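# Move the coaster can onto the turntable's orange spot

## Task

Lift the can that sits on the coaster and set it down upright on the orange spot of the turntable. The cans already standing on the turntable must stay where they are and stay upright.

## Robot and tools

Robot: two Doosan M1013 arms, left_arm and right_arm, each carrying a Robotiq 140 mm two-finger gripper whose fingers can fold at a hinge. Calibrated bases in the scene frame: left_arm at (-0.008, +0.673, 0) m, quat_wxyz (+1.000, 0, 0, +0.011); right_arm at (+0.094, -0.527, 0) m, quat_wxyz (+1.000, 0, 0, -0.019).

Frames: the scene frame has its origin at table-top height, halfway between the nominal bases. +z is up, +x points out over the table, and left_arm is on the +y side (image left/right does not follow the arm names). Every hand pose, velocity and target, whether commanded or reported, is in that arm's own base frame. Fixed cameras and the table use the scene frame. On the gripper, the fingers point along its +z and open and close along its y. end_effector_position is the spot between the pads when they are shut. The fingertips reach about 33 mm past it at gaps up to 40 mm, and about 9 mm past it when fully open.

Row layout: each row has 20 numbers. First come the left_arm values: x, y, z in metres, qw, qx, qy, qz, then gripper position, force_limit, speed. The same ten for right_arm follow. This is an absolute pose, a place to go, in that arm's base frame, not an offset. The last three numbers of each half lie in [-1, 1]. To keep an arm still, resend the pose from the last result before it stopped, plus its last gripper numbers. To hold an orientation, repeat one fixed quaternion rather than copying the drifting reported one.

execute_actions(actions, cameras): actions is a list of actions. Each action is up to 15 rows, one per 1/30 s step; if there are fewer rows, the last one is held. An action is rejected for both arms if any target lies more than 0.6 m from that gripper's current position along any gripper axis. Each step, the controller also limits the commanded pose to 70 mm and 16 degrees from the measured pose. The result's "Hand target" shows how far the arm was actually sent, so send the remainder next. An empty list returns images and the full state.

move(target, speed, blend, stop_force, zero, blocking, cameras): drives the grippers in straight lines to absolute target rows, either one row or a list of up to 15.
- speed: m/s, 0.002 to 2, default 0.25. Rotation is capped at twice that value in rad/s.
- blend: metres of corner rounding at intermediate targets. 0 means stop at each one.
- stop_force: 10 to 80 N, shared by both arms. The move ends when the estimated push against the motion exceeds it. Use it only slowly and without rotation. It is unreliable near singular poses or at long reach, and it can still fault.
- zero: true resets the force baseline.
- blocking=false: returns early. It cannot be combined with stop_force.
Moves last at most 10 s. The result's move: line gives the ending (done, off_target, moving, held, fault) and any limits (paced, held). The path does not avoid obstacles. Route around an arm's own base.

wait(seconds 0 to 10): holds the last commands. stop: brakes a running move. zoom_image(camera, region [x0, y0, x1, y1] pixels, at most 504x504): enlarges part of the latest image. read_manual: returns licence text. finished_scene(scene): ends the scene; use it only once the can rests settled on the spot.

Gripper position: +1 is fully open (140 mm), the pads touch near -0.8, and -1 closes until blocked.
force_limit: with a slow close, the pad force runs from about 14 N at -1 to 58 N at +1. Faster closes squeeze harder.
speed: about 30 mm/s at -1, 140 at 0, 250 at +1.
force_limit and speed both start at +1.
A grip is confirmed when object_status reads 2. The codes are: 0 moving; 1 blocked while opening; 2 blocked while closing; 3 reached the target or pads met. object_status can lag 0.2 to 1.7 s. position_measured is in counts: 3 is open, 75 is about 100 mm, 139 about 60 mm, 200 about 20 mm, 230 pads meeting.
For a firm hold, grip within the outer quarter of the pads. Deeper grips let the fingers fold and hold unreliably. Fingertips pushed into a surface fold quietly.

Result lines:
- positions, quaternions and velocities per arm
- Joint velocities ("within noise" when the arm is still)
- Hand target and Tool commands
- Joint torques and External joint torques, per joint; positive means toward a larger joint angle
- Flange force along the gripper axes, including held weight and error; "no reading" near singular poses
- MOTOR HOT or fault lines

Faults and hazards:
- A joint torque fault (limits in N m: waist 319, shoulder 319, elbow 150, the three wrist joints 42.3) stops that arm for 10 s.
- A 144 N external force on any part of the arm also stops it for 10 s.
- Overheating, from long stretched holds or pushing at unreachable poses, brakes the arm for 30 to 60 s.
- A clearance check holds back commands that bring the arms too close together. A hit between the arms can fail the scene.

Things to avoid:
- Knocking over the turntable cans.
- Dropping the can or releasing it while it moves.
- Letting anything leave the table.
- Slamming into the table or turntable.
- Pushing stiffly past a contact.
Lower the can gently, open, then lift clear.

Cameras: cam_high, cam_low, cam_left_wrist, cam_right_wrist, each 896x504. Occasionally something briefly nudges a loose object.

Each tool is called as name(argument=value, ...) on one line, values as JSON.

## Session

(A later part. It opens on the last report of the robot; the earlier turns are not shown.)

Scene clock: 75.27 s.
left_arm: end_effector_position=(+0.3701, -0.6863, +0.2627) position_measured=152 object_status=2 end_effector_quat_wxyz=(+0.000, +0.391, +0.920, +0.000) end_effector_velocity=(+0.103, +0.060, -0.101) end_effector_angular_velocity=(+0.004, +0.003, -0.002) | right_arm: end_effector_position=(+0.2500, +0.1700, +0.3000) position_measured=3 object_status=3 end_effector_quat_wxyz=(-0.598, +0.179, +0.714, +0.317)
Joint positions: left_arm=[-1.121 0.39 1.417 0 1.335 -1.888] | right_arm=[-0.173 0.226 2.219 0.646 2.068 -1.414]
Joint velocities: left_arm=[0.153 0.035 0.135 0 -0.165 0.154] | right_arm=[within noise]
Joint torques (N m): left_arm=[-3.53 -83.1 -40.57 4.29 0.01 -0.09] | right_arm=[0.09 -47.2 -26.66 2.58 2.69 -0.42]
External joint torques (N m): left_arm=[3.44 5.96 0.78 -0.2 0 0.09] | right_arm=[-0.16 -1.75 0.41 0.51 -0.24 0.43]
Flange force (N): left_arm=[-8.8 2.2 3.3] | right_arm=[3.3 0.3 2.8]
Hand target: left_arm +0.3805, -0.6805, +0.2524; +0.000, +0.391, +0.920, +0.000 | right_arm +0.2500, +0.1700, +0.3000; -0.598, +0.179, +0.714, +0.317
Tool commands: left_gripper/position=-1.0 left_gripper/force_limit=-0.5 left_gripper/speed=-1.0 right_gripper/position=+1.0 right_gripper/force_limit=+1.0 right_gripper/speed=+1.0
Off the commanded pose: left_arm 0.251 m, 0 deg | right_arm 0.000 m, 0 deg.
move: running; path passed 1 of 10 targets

move(target=[[0.4863,-0.6753,0.185,0,0.391,0.9205,0,-1,-0.5,-1,0.25,0.17,0.30,-0.598,0.179,0.714,0.317,1,1,1],[0.5178,-0.6917,0.168,0,0.391,0.9205,0,-1,-0.5,-1,0.25,0.17,0.30,-0.598,0.179,0.714,0.317,1,1,1],[0.5440,-0.7157,0.1605,0,0.391,0.9205,0,-1,-0.5,-1,0.25,0.17,0.30,-0.598,0.179,0.714,0.317,1,1,1],[0.5631,-0.7456,0.1605,0,0.391,0.9205,0,-1,-0.5,-1,0.25,0.17,0.30,-0.598,0.179,0.714,0.317,1,1,1],[0.5737,-0.7795,0.1605,0,0.391,0.9205,0,-1,-0.5,-1,0.25,0.17,0.30,-0.598,0.179,0.714,0.317,1,1,1],[0.5753,-0.8150,0.1605,0,0.391,0.9205,0,-1,-0.5,-1,0.25,0.17,0.30,-0.598,0.179,0.714,0.317,1,1,1]], speed=[0.114,0.118,0.11,0.108,0.108,0.108], blend=0.015, blocking=false, cameras=["cam_left_wrist"])

wait(seconds=0.67, cameras=["cam_left_wrist"])

move(target=[[0.5737,-0.7795,0.1605,0,0.391,0.9205,0,0.1,-0.5,0,0.25,0.17,0.30,-0.598,0.179,0.714,0.317,1,1,1],[0.5753,-0.8150,0.175,0,0.391,0.9205,0,0.1,-0.5,0,0.25,0.17,0.30,-0.598,0.179,0.714,0.317,1,1,1],[0.5676,-0.8496,0.26,0,0.391,0.9205,0,0.1,-0.5,0,0.25,0.17,0.30,-0.598,0.179,0.714,0.317,1,1,1],[0.5512,-0.8811,0.31,0,0.391,0.9205,0,0.1,-0.5,0,0.25,0.17,0.30,-0.598,0.179,0.714,0.317,1,1,1]], speed=[0.122,0.13,0.25,0.15], blend=0.012, blocking=false, cameras=["cam_left_wrist"])

wait(seconds=3, cameras=["cam_left_wrist", "cam_high", "cam_low"])

Scene clock: 76.47 s.
left_arm: end_effector_position=(+0.5003, -0.6825, +0.1774) position_measured=152 object_status=2 end_effector_quat_wxyz=(+0.000, +0.391, +0.920, +0.000) end_effector_velocity=(+0.094, -0.050, -0.051) end_effector_angular_velocity=(-0.006, -0.003, +0.001) | right_arm: end_effector_position=(+0.2500, +0.1700, +0.3000) position_measured=3 object_status=3 end_effector_quat_wxyz=(-0.598, +0.179, +0.714, +0.317)
Joint positions: left_arm=[-0.979 0.533 1.359 0 1.249 -1.747] | right_arm=[-0.173 0.226 2.219 0.646 2.068 -1.414]
Joint velocities: left_arm=[0.06 0.174 -0.18 -0.002 0 0.06] | right_arm=[within noise]
Joint torques (N m): left_arm=[-0.85 -99.35 -39.41 4.23 -0.14 -0.15] | right_arm=[0.02 -47.31 -26.52 2.55 2.76 -0.46]
External joint torques (N m): left_arm=[1.57 6.41 -0.91 -0.07 0.16 0.15] | right_arm=[-0.01 -1.74 0.28 0.53 -0.31 0.47]
Flange force (N): left_arm=[-12.7 0.3 2.1] | right_arm=[3.2 0.8 2.9]
Hand target: left_arm +0.5094, -0.6872, +0.1725; +0.000, +0.391, +0.920, +0.000 | right_arm +0.2500, +0.1700, +0.3000; -0.598, +0.179, +0.714, +0.317
Tool commands: left_gripper/position=-1.0 left_gripper/force_limit=-0.5 left_gripper/speed=-1.0 right_gripper/position=+1.0 right_gripper/force_limit=+1.0 right_gripper/speed=+1.0
Off the commanded pose: left_arm 0.153 m, 0 deg | right_arm 0.000 m, 0 deg.
earlier move: replaced; path passed 3 of 10 targets
move: running; path passed 1 of 6 targets; blend cut to 0.0117 m at target 1
Images, in order (width x height): cam_left_wrist 896x504.

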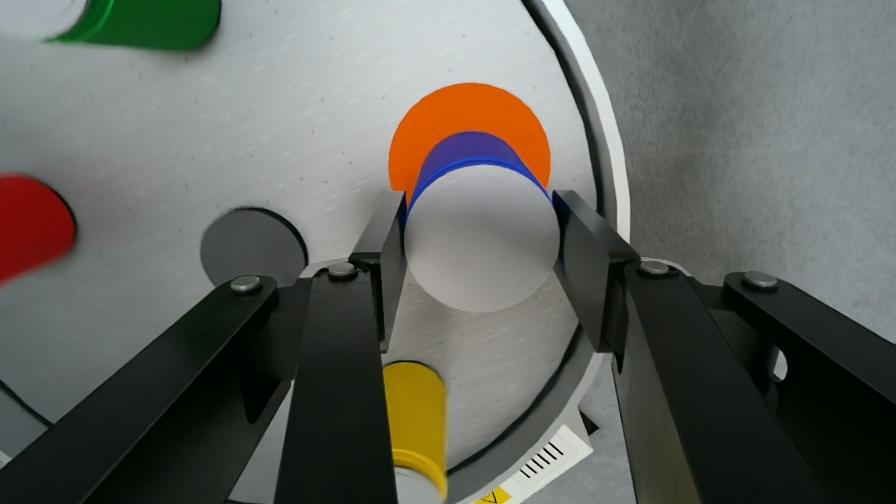

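Scene clock: 77.17 s.
left_arm: end_effector_position=(+0.5546, -0.7320, +0.1605) position_measured=152 object_status=2 end_effector_quat_wxyz=(+0.000, +0.391, +0.920, +0.000) end_effector_velocity=(+0.063, -0.087, +0.000) end_effector_angular_velocity=(-0.002, -0.001, +0.000) | right_arm: end_effector_position=(+0.2500, +0.1700, +0.3000) position_measured=3 object_status=3 end_effector_quat_wxyz=(-0.598, +0.179, +0.714, +0.317)
Joint positions: left_arm=[-0.96 0.658 1.185 0 1.298 -1.727] | right_arm=[-0.173 0.226 2.219 0.646 2.068 -1.414]
Joint velocities: left_arm=[0.001 0.179 -0.305 0 0.124 0.001] | right_arm=[within noise]
Joint torques (N m): left_arm=[-1.04 -111.31 -41.42 4.33 0.05 -0.07] | right_arm=[-0.21 -46.98 -26.47 2.59 2.8 -0.48]
External joint torques (N m): left_arm=[0.26 6.89 0.57 -0.17 -0.02 0.07] | right_arm=[0.12 -2.17 0.2 0.5 -0.34 0.49]
Flange force (N): left_arm=[-9.9 -0.8 3.9] | right_arm=[3.9 1.0 3.3]
Hand target: left_arm +0.5598, -0.7413, +0.1604; +0.000, +0.391, +0.920, +0.000 | right_arm +0.2500, +0.1700, +0.3000; -0.598, +0.179, +0.714, +0.317
Tool commands: left_gripper/position=-1.0 left_gripper/force_limit=-0.5 left_gripper/speed=-1.0 right_gripper/position=+1.0 right_gripper/force_limit=+1.0 right_gripper/speed=+1.0
Off the commanded pose: left_arm 0.086 m, 0 deg | right_arm 0.000 m, 0 deg.
earlier move: running; path passed 3 of 6 targets; blend cut to 0.0117 m at target 1
wait: 0.70 s; no rest
Images, in order (width x height): cam_left_wrist 896x504.

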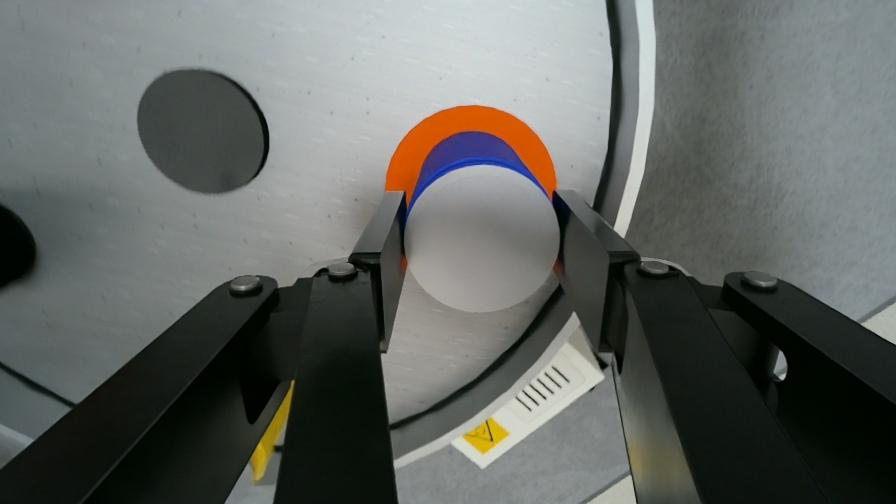

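Scene clock: 77.67 s.
left_arm: end_effector_position=(+0.5733, -0.7864, +0.1639) position_measured=117 object_status=0 end_effector_quat_wxyz=(+0.001, +0.391, +0.920, +0.000) end_effector_velocity=(+0.012, -0.118, +0.040) end_effector_angular_velocity=(-0.002, -0.001, +0.000) | right_arm: end_effector_position=(+0.2500, +0.1700, +0.3000) position_measured=3 object_status=3 end_effector_quat_wxyz=(-0.598, +0.179, +0.714, +0.317)
Joint positions: left_arm=[-0.976 0.753 1.014 0 1.374 -1.744] | right_arm=[-0.173 0.226 2.219 0.646 2.068 -1.414]
Joint velocities: left_arm=[-0.058 0.175 -0.383 0 0.206 -0.058] | right_arm=[within noise]
Joint torques (N m): left_arm=[-4.79 -119.4 -41.61 4.51 0.14 0.23] | right_arm=[-0.07 -47.14 -26.56 2.57 2.77 -0.41]
External joint torques (N m): left_arm=[3.32 3.87 -1.05 -0.18 -0.09 -0.24] | right_arm=[-0.03 -1.88 0.35 0.5 -0.31 0.42]
Flange force (N): left_arm=[-11.0 1.7 0.3] | right_arm=[3.4 0.5 3.0]
Hand target: left_arm +0.5741, -0.7988, +0.1685; +0.001, +0.391, +0.920, +0.000 | right_arm +0.2500, +0.1700, +0.3000; -0.598, +0.179, +0.714, +0.317
Tool commands: left_gripper/position=+0.1 left_gripper/force_limit=-0.5 left_gripper/speed=+0.0 right_gripper/position=+1.0 right_gripper/force_limit=+1.0 right_gripper/speed=+1.0
Off the commanded pose: left_arm 0.175 m, 0 deg | right_arm 0.000 m, 0 deg.
earlier move: replaced; path passed 3 of 6 targets; blend cut to 0.0117 m at target 1
move: running; path passed 1 of 4 targets
Images, in order (width x height): cam_left_wrist 896x504.

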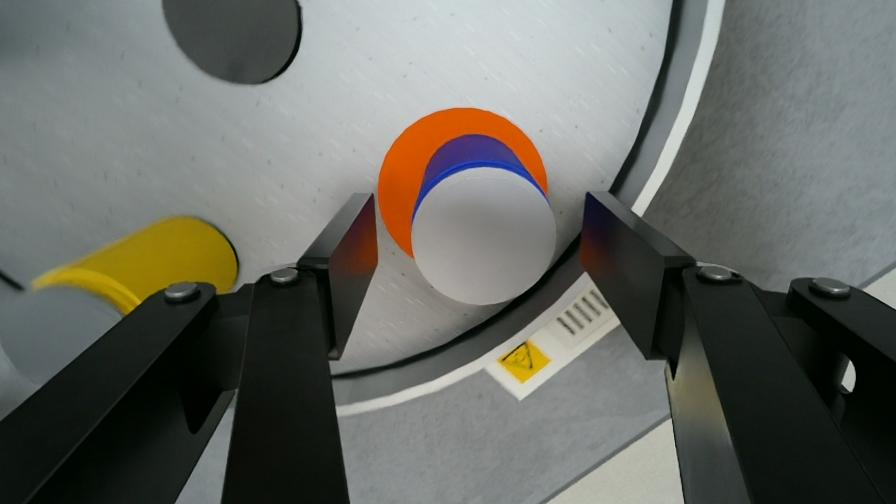

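Scene clock: 78.93 s.
left_arm: end_effector_position=(+0.5512, -0.8810, +0.3100) position_measured=117 object_status=3 end_effector_quat_wxyz=(+0.000, +0.391, +0.920, +0.000) end_effector_velocity=(+0.000, -0.001, +0.002) end_effector_angular_velocity=(+0.000, +0.000, -0.002) | right_arm: end_effector_position=(+0.2500, +0.1700, +0.3000) position_measured=3 object_status=3 end_effector_quat_wxyz=(-0.598, +0.179, +0.714, +0.317)
Joint positions: left_arm=[-1.045 0.914 0.457 0 1.771 -1.812] | right_arm=[-0.173 0.226 2.219 0.646 2.068 -1.414]
Joint velocities: left_arm=[-0.001 0.003 -0.01 0 0.006 0.001] | right_arm=[within noise]
Joint torques (N m): left_arm=[-0.79 -131.49 -40.33 4.43 -0.21 -0.07] | right_arm=[-0.3 -47.22 -26.53 2.59 2.69 -0.37]
External joint torques (N m): left_arm=[-0.19 7 -1.15 -0.2 0.26 0.07] | right_arm=[0.29 -2 0.29 0.48 -0.23 0.38]
Flange force (N): left_arm=[0.0 0.0 0.0] | right_arm=[3.6 1.0 3.3]
Hand target: left_arm +0.5512, -0.8811, +0.3100; +0.000, +0.391, +0.920, +0.000 | right_arm +0.2500, +0.1700, +0.3000; -0.598, +0.179, +0.714, +0.317
Tool commands: left_gripper/position=+0.1 left_gripper/force_limit=-0.5 left_gripper/speed=+0.0 right_gripper/position=+1.0 right_gripper/force_limit=+1.0 right_gripper/speed=+1.0
Off the commanded pose: left_arm 0.000 m, 0 deg | right_arm 0.000 m, 0 deg.
earlier move: done
wait: 1.27 of 3 s (the move ended)
Images, in order (width x height): cam_high 896x504, cam_low 896x504, cam_left_wrist 896x504.

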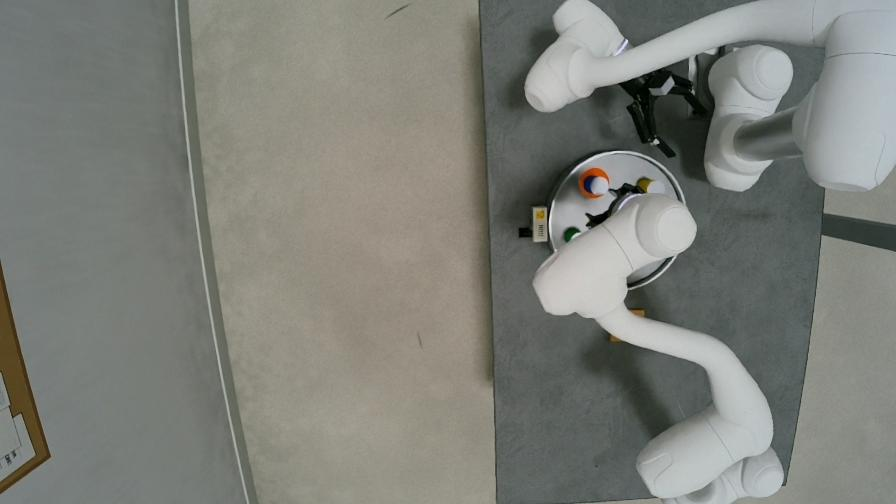

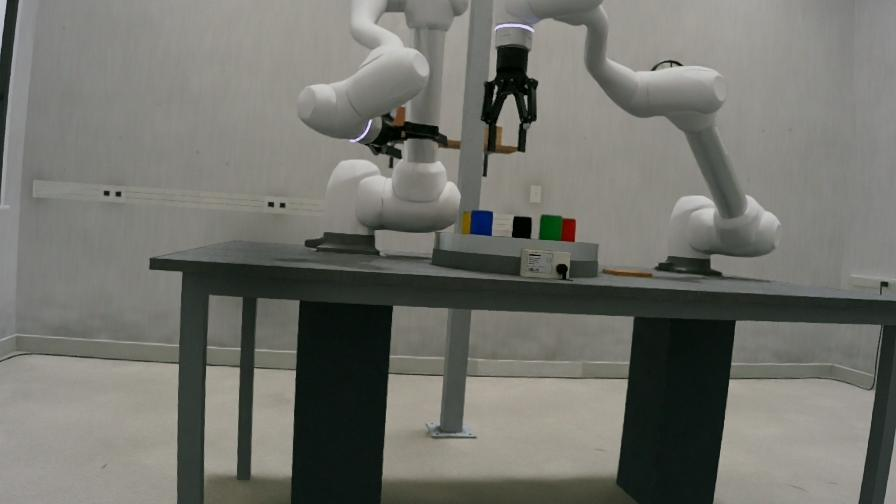

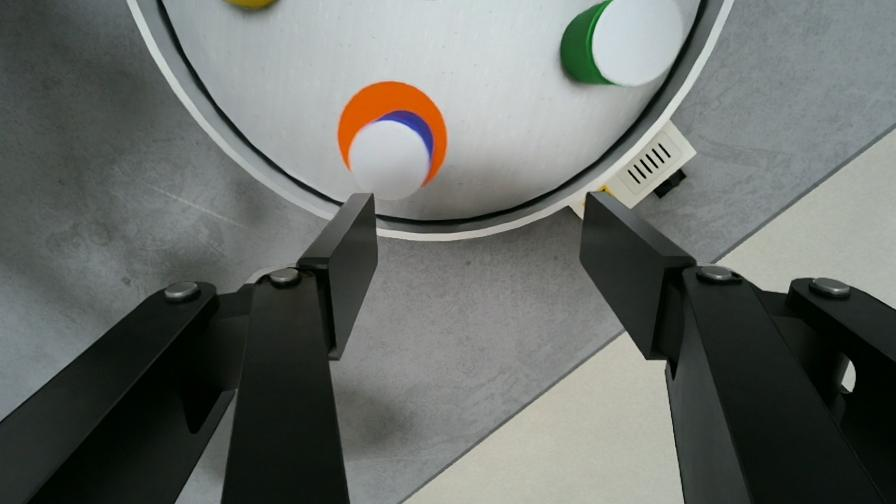

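finished_scene(scene=1)

The scene is finished: the task was done.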